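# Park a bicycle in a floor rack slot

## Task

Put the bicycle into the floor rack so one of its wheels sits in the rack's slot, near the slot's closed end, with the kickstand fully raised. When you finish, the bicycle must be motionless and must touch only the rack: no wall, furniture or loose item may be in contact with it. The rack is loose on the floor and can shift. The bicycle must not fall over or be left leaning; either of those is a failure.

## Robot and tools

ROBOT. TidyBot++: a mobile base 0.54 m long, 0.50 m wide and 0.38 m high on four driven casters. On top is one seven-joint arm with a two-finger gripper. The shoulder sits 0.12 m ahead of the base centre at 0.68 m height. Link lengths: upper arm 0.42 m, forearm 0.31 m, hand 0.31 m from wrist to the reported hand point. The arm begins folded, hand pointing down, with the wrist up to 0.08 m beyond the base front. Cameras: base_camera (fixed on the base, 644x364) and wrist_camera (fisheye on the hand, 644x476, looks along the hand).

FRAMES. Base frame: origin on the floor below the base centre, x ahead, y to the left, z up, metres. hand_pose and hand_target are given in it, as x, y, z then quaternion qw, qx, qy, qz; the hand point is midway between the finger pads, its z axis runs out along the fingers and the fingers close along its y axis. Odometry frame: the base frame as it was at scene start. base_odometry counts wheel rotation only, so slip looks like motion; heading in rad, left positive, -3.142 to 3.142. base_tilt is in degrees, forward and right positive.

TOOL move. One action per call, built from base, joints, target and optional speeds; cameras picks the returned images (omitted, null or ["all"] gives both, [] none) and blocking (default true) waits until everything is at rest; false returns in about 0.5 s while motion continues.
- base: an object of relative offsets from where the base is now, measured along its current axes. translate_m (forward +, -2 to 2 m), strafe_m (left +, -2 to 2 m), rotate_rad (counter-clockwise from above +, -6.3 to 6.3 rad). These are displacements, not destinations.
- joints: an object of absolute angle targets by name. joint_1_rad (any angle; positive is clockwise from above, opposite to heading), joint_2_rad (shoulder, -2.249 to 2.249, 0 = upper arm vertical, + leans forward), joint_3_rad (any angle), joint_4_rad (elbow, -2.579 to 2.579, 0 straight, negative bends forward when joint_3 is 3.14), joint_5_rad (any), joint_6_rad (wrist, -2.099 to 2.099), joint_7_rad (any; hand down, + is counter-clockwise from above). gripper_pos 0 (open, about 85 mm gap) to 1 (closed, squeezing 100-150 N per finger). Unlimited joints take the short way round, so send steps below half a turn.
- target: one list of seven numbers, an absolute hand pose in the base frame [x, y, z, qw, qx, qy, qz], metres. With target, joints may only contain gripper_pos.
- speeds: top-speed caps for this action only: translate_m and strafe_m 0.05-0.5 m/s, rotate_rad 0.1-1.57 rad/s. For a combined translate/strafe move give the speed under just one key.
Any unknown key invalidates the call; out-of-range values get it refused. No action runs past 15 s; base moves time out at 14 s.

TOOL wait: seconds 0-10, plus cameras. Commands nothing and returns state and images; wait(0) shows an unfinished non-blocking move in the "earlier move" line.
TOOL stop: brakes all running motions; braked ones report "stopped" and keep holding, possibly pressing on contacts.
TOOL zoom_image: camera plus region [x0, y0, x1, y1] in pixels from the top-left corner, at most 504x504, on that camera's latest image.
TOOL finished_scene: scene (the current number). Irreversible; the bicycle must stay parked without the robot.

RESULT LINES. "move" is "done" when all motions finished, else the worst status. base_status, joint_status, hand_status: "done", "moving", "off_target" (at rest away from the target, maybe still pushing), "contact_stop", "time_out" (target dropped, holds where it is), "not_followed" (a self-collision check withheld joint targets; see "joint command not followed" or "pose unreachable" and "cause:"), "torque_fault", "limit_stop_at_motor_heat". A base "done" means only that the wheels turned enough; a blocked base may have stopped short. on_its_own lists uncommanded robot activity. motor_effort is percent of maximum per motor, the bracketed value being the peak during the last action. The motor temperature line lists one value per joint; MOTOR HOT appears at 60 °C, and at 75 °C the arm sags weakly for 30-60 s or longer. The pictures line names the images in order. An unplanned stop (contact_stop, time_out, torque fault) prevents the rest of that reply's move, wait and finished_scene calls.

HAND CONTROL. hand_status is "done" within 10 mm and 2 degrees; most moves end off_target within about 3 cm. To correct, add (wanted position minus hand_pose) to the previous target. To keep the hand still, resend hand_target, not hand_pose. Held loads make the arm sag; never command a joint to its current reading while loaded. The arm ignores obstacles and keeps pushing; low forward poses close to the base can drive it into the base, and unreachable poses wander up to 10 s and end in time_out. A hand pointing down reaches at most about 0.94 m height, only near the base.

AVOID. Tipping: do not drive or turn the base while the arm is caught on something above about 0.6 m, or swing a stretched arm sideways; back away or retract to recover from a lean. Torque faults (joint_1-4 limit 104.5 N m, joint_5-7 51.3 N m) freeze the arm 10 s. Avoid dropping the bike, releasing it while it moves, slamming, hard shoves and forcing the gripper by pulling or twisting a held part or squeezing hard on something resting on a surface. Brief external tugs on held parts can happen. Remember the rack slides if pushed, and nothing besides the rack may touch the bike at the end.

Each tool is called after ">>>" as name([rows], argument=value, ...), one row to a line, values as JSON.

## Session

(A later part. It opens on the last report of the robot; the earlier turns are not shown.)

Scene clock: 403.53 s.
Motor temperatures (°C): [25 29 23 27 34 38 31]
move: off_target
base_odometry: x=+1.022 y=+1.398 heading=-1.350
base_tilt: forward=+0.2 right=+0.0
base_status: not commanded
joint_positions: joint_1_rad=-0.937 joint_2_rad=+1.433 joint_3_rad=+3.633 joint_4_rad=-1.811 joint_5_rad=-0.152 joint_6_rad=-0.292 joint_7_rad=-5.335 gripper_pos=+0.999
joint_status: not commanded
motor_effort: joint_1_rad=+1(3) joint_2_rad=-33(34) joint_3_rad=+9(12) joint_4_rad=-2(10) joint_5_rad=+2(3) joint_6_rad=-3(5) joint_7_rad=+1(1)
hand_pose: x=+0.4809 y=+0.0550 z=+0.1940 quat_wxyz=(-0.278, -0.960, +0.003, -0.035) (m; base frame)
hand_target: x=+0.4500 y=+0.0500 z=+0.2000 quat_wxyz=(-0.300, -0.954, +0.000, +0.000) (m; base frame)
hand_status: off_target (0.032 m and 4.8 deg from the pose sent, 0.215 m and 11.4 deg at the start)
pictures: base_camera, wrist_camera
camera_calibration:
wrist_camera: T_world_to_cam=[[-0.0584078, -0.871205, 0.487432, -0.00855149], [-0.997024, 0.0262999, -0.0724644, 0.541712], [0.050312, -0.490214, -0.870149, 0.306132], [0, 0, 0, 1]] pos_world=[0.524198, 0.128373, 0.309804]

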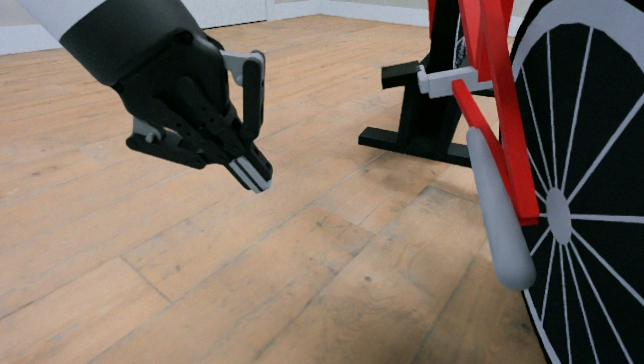

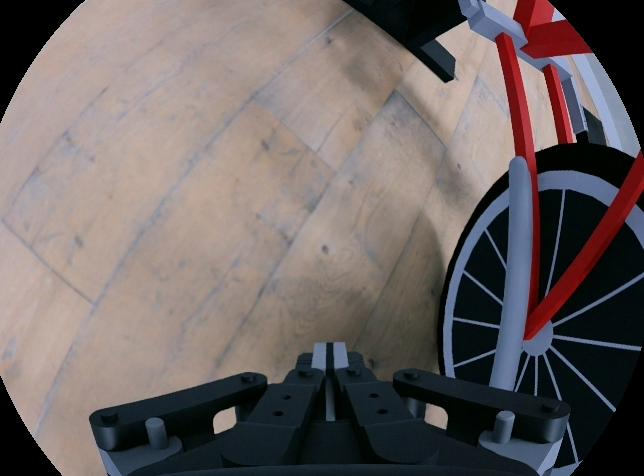

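>>> move(target=[0.42, 0.12, 0.50, 0, 0.97, 0, 0.25], cameras=[])

>>> move(target=[0.45, 0.15, 0.75, 0, 0.89, 0, 0.45])

Scene clock: 406.50 s.
Motor temperatures (°C): [25 29 23 27 34 38 31]
move: off_target
base_odometry: x=+1.022 y=+1.398 heading=-1.350
base_tilt: forward=+0.2 right=-0.1
base_status: not commanded
joint_positions: joint_1_rad=-0.935 joint_2_rad=+0.334 joint_3_rad=+3.486 joint_4_rad=-2.567 joint_5_rad=-0.678 joint_6_rad=+0.213 joint_7_rad=-4.647 gripper_pos=+0.999
joint_status: not commanded
motor_effort: joint_1_rad=+1(1) joint_2_rad=-17(34) joint_3_rad=+1(9) joint_4_rad=+7(8) joint_5_rad=+1(3) joint_6_rad=+4(4) joint_7_rad=+1(1)
hand_pose: x=+0.4341 y=+0.1465 z=+0.5011 quat_wxyz=(+0.022, -0.970, -0.001, -0.241) (m; base frame)
hand_target: x=+0.4466 y=+0.1402 z=+0.5114 quat_wxyz=(+0.017, -0.962, +0.001, -0.272) (m; base frame)
hand_status: off_target (0.030 m and 2.7 deg from the pose sent, 0.319 m and 40.5 deg at the start; a joint's target at an end of its range on 64 of 64 steps)
pictures: none
No camera images: "cameras" was empty.

Scene clock: 408.90 s.
Motor temperatures (°C): [25 29 23 27 34 38 31]
move: off_target
base_odometry: x=+1.022 y=+1.398 heading=-1.350
base_tilt: forward=+0.2 right=+0.0
base_status: not commanded
joint_positions: joint_1_rad=-0.598 joint_2_rad=-0.248 joint_3_rad=+2.805 joint_4_rad=-2.342 joint_5_rad=-2.032 joint_6_rad=+0.670 joint_7_rad=-3.281 gripper_pos=+0.999
joint_status: not commanded
motor_effort: joint_1_rad=+1(1) joint_2_rad=-7(18) joint_3_rad=+0(2) joint_4_rad=+18(18) joint_5_rad=+6(6) joint_6_rad=+0(5) joint_7_rad=+1(1)
hand_pose: x=+0.4538 y=+0.1663 z=+0.7449 quat_wxyz=(+0.027, -0.892, -0.012, -0.451) (m; base frame)
hand_target: x=+0.4500 y=+0.1500 z=+0.7500 quat_wxyz=(+0.000, -0.892, +0.000, -0.451) (m; base frame)
hand_status: off_target (0.017 m and 3.4 deg from the pose sent, 0.249 m and 25.8 deg at the start)
pictures: base_camera, wrist_camera
camera_calibration:
wrist_camera: T_world_to_cam=[[0.0648605, -0.993081, -0.097897, 0.218669], [-0.607638, 0.0385144, -0.793279, 0.90991], [0.791561, 0.110938, -0.600936, 0.204532], [0, 0, 0, 1]] pos_world=[0.376814, 0.159421, 0.866131]

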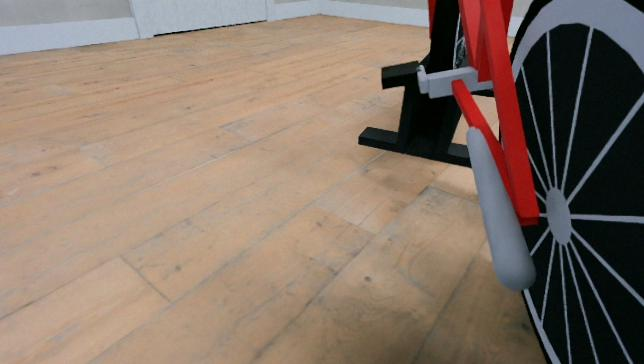

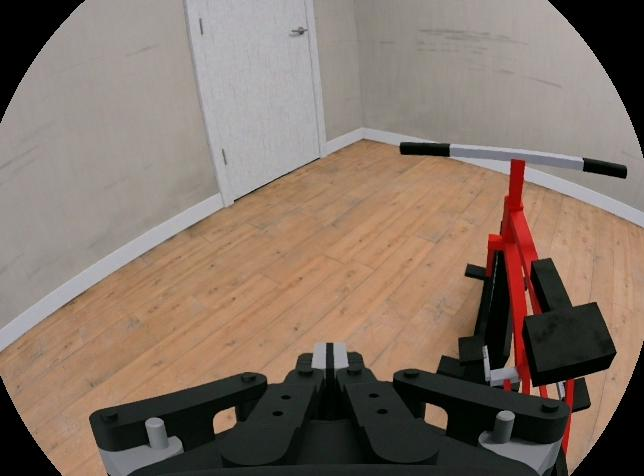

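>>> move(base={"translate_m": 0.07}, speeds={"translate_m": 0.08})

>>> zoom_image(camera="wrist_camera", region=[380, 130, 644, 430])

Scene clock: 410.43 s.
Motor temperatures (°C): [25 29 23 27 34 38 31]
move: done
base_odometry: x=+1.037 y=+1.330 heading=-1.351
base_tilt: forward=+0.2 right=+0.0
base_status: done
joint_positions: joint_1_rad=-0.596 joint_2_rad=-0.251 joint_3_rad=+2.803 joint_4_rad=-2.340 joint_5_rad=-2.035 joint_6_rad=+0.672 joint_7_rad=-3.279 gripper_pos=+0.999
joint_status: not commanded
motor_effort: joint_1_rad=+1(1) joint_2_rad=-7(9) joint_3_rad=+1(2) joint_4_rad=+18(19) joint_5_rad=+5(6) joint_6_rad=+0(1) joint_7_rad=+1(1)
hand_pose: x=+0.4535 y=+0.1666 z=+0.7463 quat_wxyz=(+0.028, -0.891, -0.012, -0.452) (m; base frame)
hand_target: x=+0.4500 y=+0.1500 z=+0.7500 quat_wxyz=(+0.000, -0.892, +0.000, -0.451) (m; base frame)
hand_status: not commanded
pictures: base_camera, wrist_camera
camera_calibration:
wrist_camera: T_world_to_cam=[[0.064992, -0.992935, -0.0992812, 0.220081], [-0.605947, 0.0397792, -0.79451, 0.910796], [0.792846, 0.111796, -0.59908, 0.203461], [0, 0, 0, 1]] pos_world=[0.376277, 0.15955, 0.867376]

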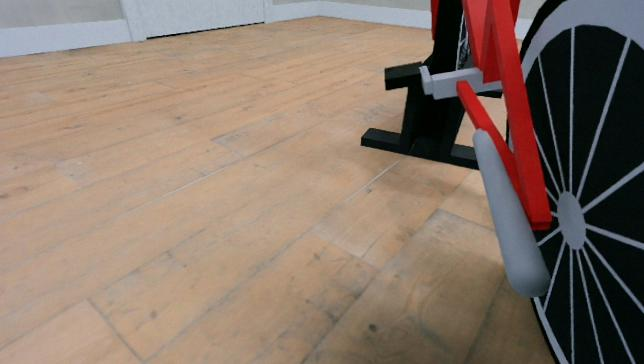

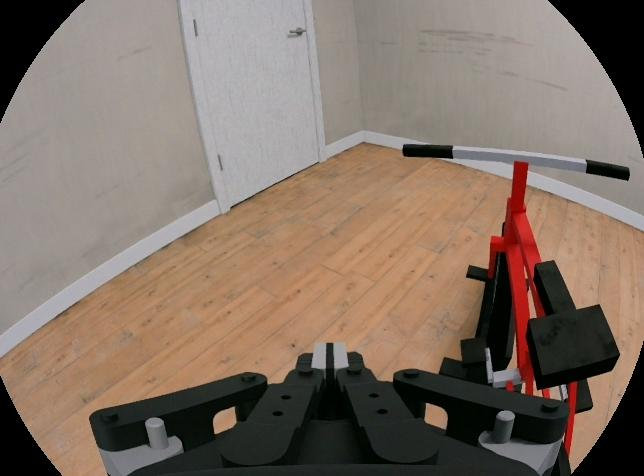

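Scaled by 1.680.

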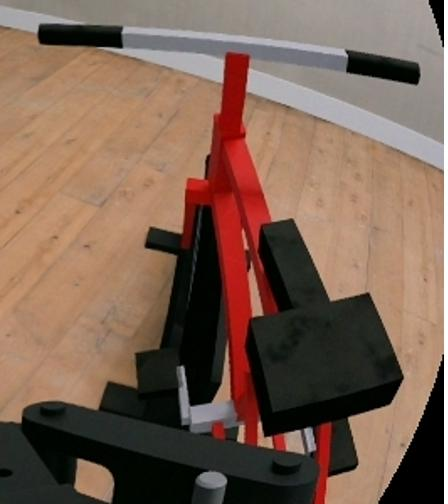

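>>> move(target=[0.72, 0.20, 0.66, 0, 0.94, 0, 0.34])

>>> zoom_image(camera="wrist_camera", region=[320, 0, 644, 350])

Scene clock: 412.87 s.
Motor temperatures (°C): [25 29 23 27 34 38 31]
move: off_target
base_odometry: x=+1.037 y=+1.330 heading=-1.351
base_tilt: forward=+0.3 right=+0.0
base_status: not commanded
joint_positions: joint_1_rad=-0.012 joint_2_rad=+0.522 joint_3_rad=+2.459 joint_4_rad=-1.671 joint_5_rad=-2.014 joint_6_rad=+0.705 joint_7_rad=-2.927 gripper_pos=+0.999
joint_status: not commanded
motor_effort: joint_1_rad=+1(2) joint_2_rad=-31(35) joint_3_rad=-5(7) joint_4_rad=+17(19) joint_5_rad=+4(6) joint_6_rad=-2(3) joint_7_rad=+1(1)
hand_pose: x=+0.7119 y=+0.2046 z=+0.6621 quat_wxyz=(+0.016, -0.941, +0.024, -0.337) (m; base frame)
hand_target: x=+0.7204 y=+0.1998 z=+0.6609 quat_wxyz=(+0.001, -0.940, +0.001, -0.341) (m; base frame)
hand_status: off_target (0.010 m and 3.3 deg from the pose sent, 0.282 m and 14.5 deg at the start)
pictures: base_camera, wrist_camera
camera_calibration:
wrist_camera: T_world_to_cam=[[-0.0302309, -0.993605, -0.108787, 0.306907], [-0.781116, 0.0913921, -0.617661, 0.996049], [0.623654, 0.0663031, -0.778884, 0.192723], [0, 0, 0, 1]] pos_world=[0.667115, 0.201135, 0.798718]

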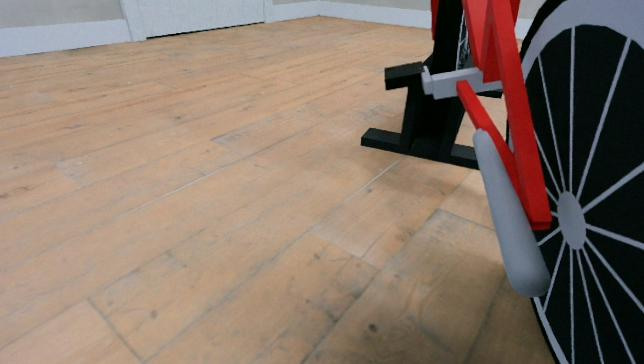

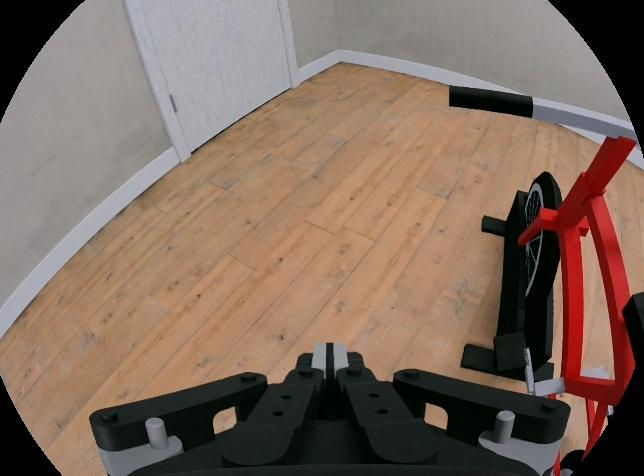

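Scaled by 1.440.

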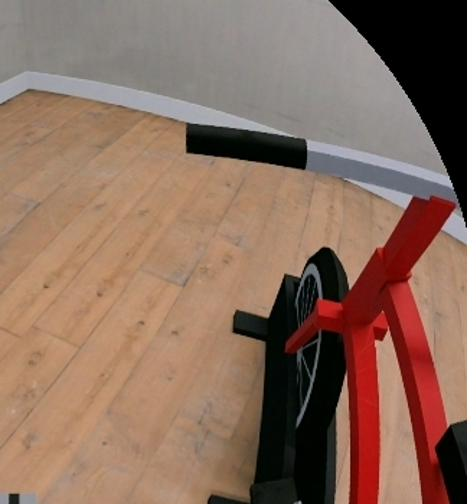

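>>> zoom_image(camera="wrist_camera", region=[450, 150, 600, 300])

>>> zoom_image(camera="wrist_camera", region=[450, 280, 640, 470])

Scaled by 3.360.

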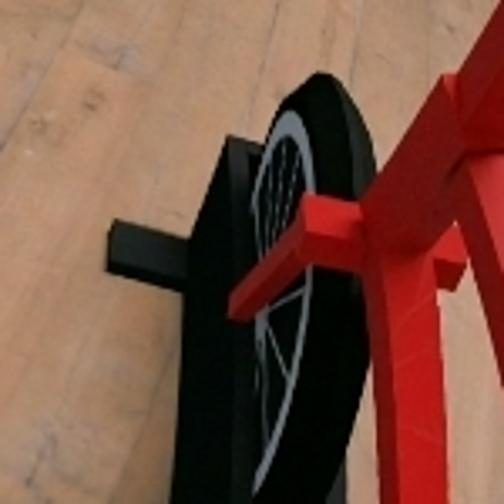

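Scaled by 2.653.

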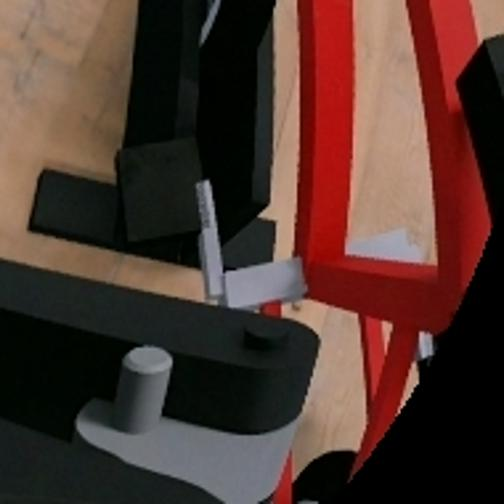

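>>> move(target=[0.45, 0.15, 0.72, 0, 0.94, 0, 0.34], cameras=[])

>>> move(base={"translate_m": -0.5}, speeds={"translate_m": 0.3})

>>> zoom_image(camera="base_camera", region=[320, 0, 600, 260])

Scene clock: 426.43 s.
Motor temperatures (°C): [25 29 23 27 34 38 31]
move: off_target
base_odometry: x=+1.037 y=+1.330 heading=-1.351
base_tilt: forward=+0.2 right=+0.0
base_status: not commanded
joint_positions: joint_1_rad=-0.813 joint_2_rad=-0.189 joint_3_rad=+3.102 joint_4_rad=-2.202 joint_5_rad=-2.340 joint_6_rad=+0.708 joint_7_rad=-2.916 gripper_pos=+0.999
joint_status: not commanded
motor_effort: joint_1_rad=+1(2) joint_2_rad=-10(33) joint_3_rad=-1(6) joint_4_rad=+18(19) joint_5_rad=+5(6) joint_6_rad=-2(3) joint_7_rad=+1(1)
hand_pose: x=+0.4633 y=+0.1745 z=+0.7329 quat_wxyz=(+0.028, -0.930, -0.011, -0.366) (m; base frame)
hand_target: x=+0.4500 y=+0.1500 z=+0.7200 quat_wxyz=(+0.000, -0.940, +0.000, -0.340) (m; base frame)
hand_status: off_target (0.031 m and 4.6 deg from the pose sent, 0.274 m and 3.3 deg at the start)
pictures: none
No camera images: "cameras" was empty.

Scene clock: 429.13 s.
Motor temperatures (°C): [25 29 23 27 34 38 31]
move: done
base_odometry: x=+0.928 y=+1.818 heading=-1.351
base_tilt: forward=+0.2 right=+0.0
base_status: done
joint_positions: joint_1_rad=-0.817 joint_2_rad=-0.194 joint_3_rad=+3.110 joint_4_rad=-2.204 joint_5_rad=-2.346 joint_6_rad=+0.709 joint_7_rad=-2.915 gripper_pos=+0.999
joint_status: not commanded
motor_effort: joint_1_rad=+1(2) joint_2_rad=-10(12) joint_3_rad=+0(2) joint_4_rad=+19(19) joint_5_rad=+5(6) joint_6_rad=-2(3) joint_7_rad=+1(1)
hand_pose: x=+0.4625 y=+0.1726 z=+0.7330 quat_wxyz=(+0.029, -0.931, -0.007, -0.364) (m; base frame)
hand_target: x=+0.4500 y=+0.1500 z=+0.7200 quat_wxyz=(+0.000, -0.940, +0.000, -0.340) (m; base frame)
hand_status: not commanded
pictures: base_camera, wrist_camera
camera_calibration:
wrist_camera: T_world_to_cam=[[0.0416721, -0.992903, -0.111385, 0.243821], [-0.746921, 0.0430853, -0.663515, 0.874036], [0.663606, 0.110846, -0.739825, 0.350737], [0, 0, 0, 1]] pos_world=[0.409925, 0.165555, 0.866578]

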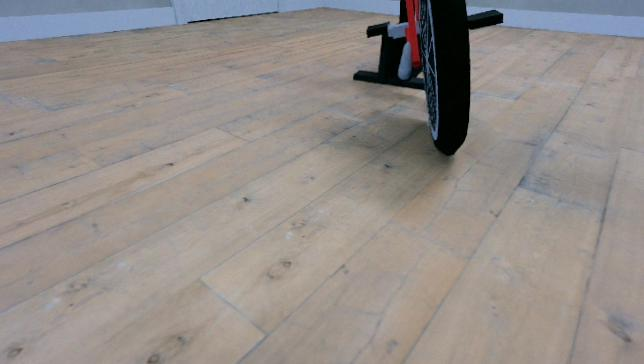

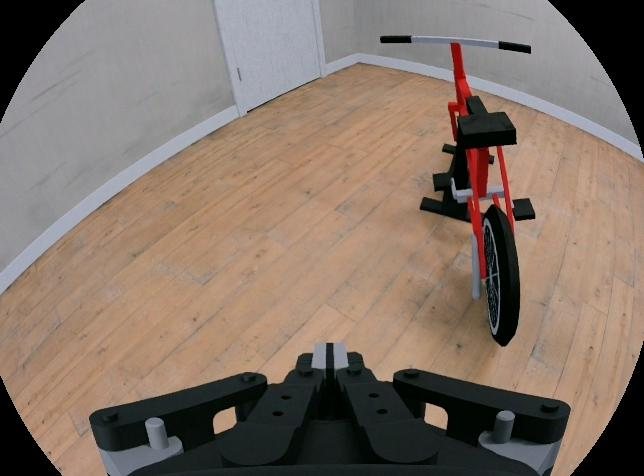

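Scaled by 1.800.

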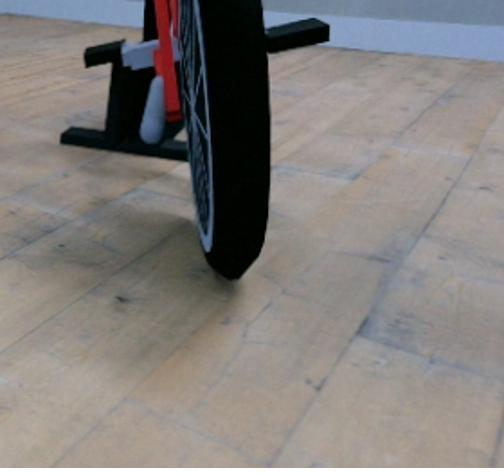

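>>> move(base={"strafe_m": 0.9, "translate_m": 0.45, "rotate_rad": -1.2})

>>> zoom_image(camera="base_camera", region=[140, 0, 600, 260])

Scene clock: 433.67 s.
Motor temperatures (°C): [25 29 23 27 34 38 31]
move: done
base_odometry: x=+1.905 y=+1.575 heading=-2.551
base_tilt: forward=+0.2 right=+0.0
base_status: done
joint_positions: joint_1_rad=-0.819 joint_2_rad=-0.194 joint_3_rad=+3.111 joint_4_rad=-2.204 joint_5_rad=-2.347 joint_6_rad=+0.711 joint_7_rad=-2.915 gripper_pos=+0.999
joint_status: not commanded
motor_effort: joint_1_rad=+1(2) joint_2_rad=-10(11) joint_3_rad=-1(1) joint_4_rad=+18(19) joint_5_rad=+5(6) joint_6_rad=-2(3) joint_7_rad=+1(1)
hand_pose: x=+0.4623 y=+0.1721 z=+0.7329 quat_wxyz=(+0.029, -0.931, -0.007, -0.364) (m; base frame)
hand_target: x=+0.4500 y=+0.1500 z=+0.7200 quat_wxyz=(+0.000, -0.940, +0.000, -0.340) (m; base frame)
hand_status: not commanded
pictures: base_camera, wrist_camera
camera_calibration:
wrist_camera: T_world_to_cam=[[0.0404511, -0.993022, -0.110771, 0.243416], [-0.747309, 0.0435207, -0.66305, 0.873614], [0.663245, 0.109601, -0.740334, 0.351654], [0, 0, 0, 1]] pos_world=[0.409781, 0.165155, 0.866555]

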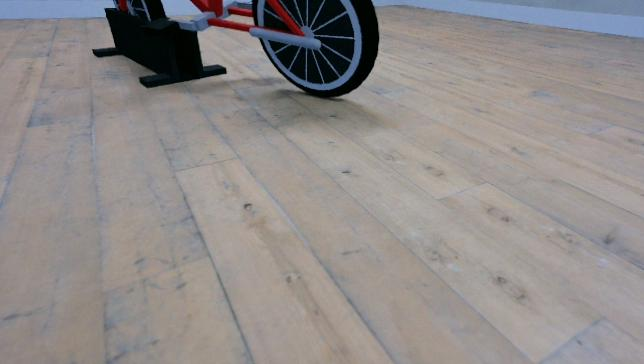

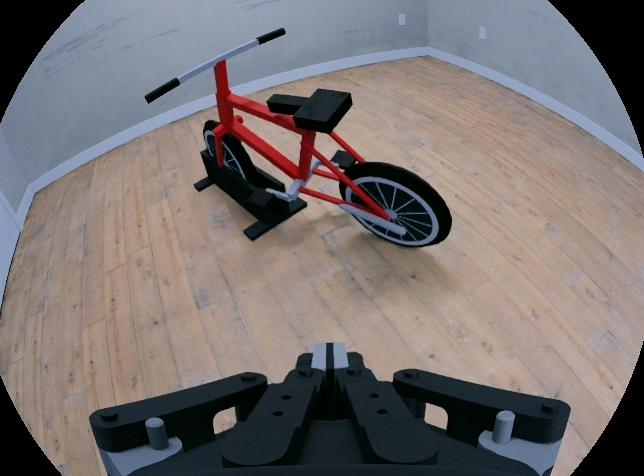

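Scaled by 1.096.

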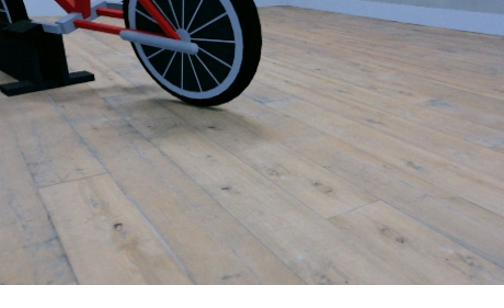

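>>> zoom_image(camera="wrist_camera", region=[160, 90, 340, 260])

>>> zoom_image(camera="base_camera", region=[220, 0, 400, 120])

Scaled by 2.800.

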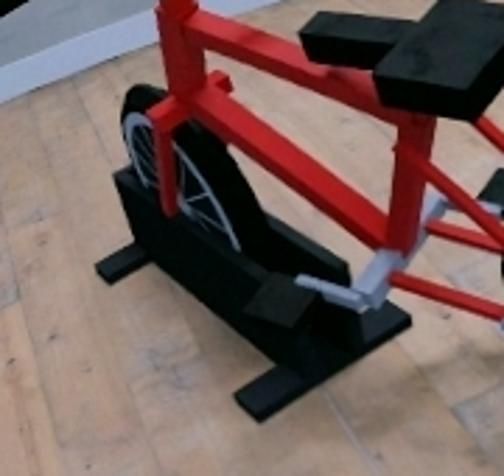

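Scaled by 2.800.

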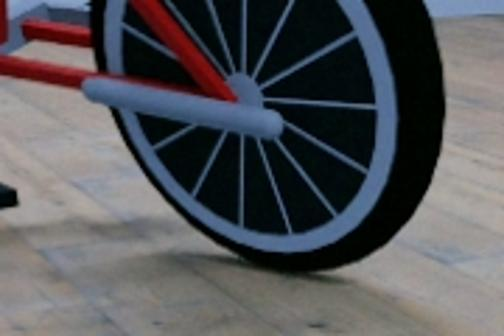

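>>> finished_scene(scene=1)

The scene is finished: the task was done.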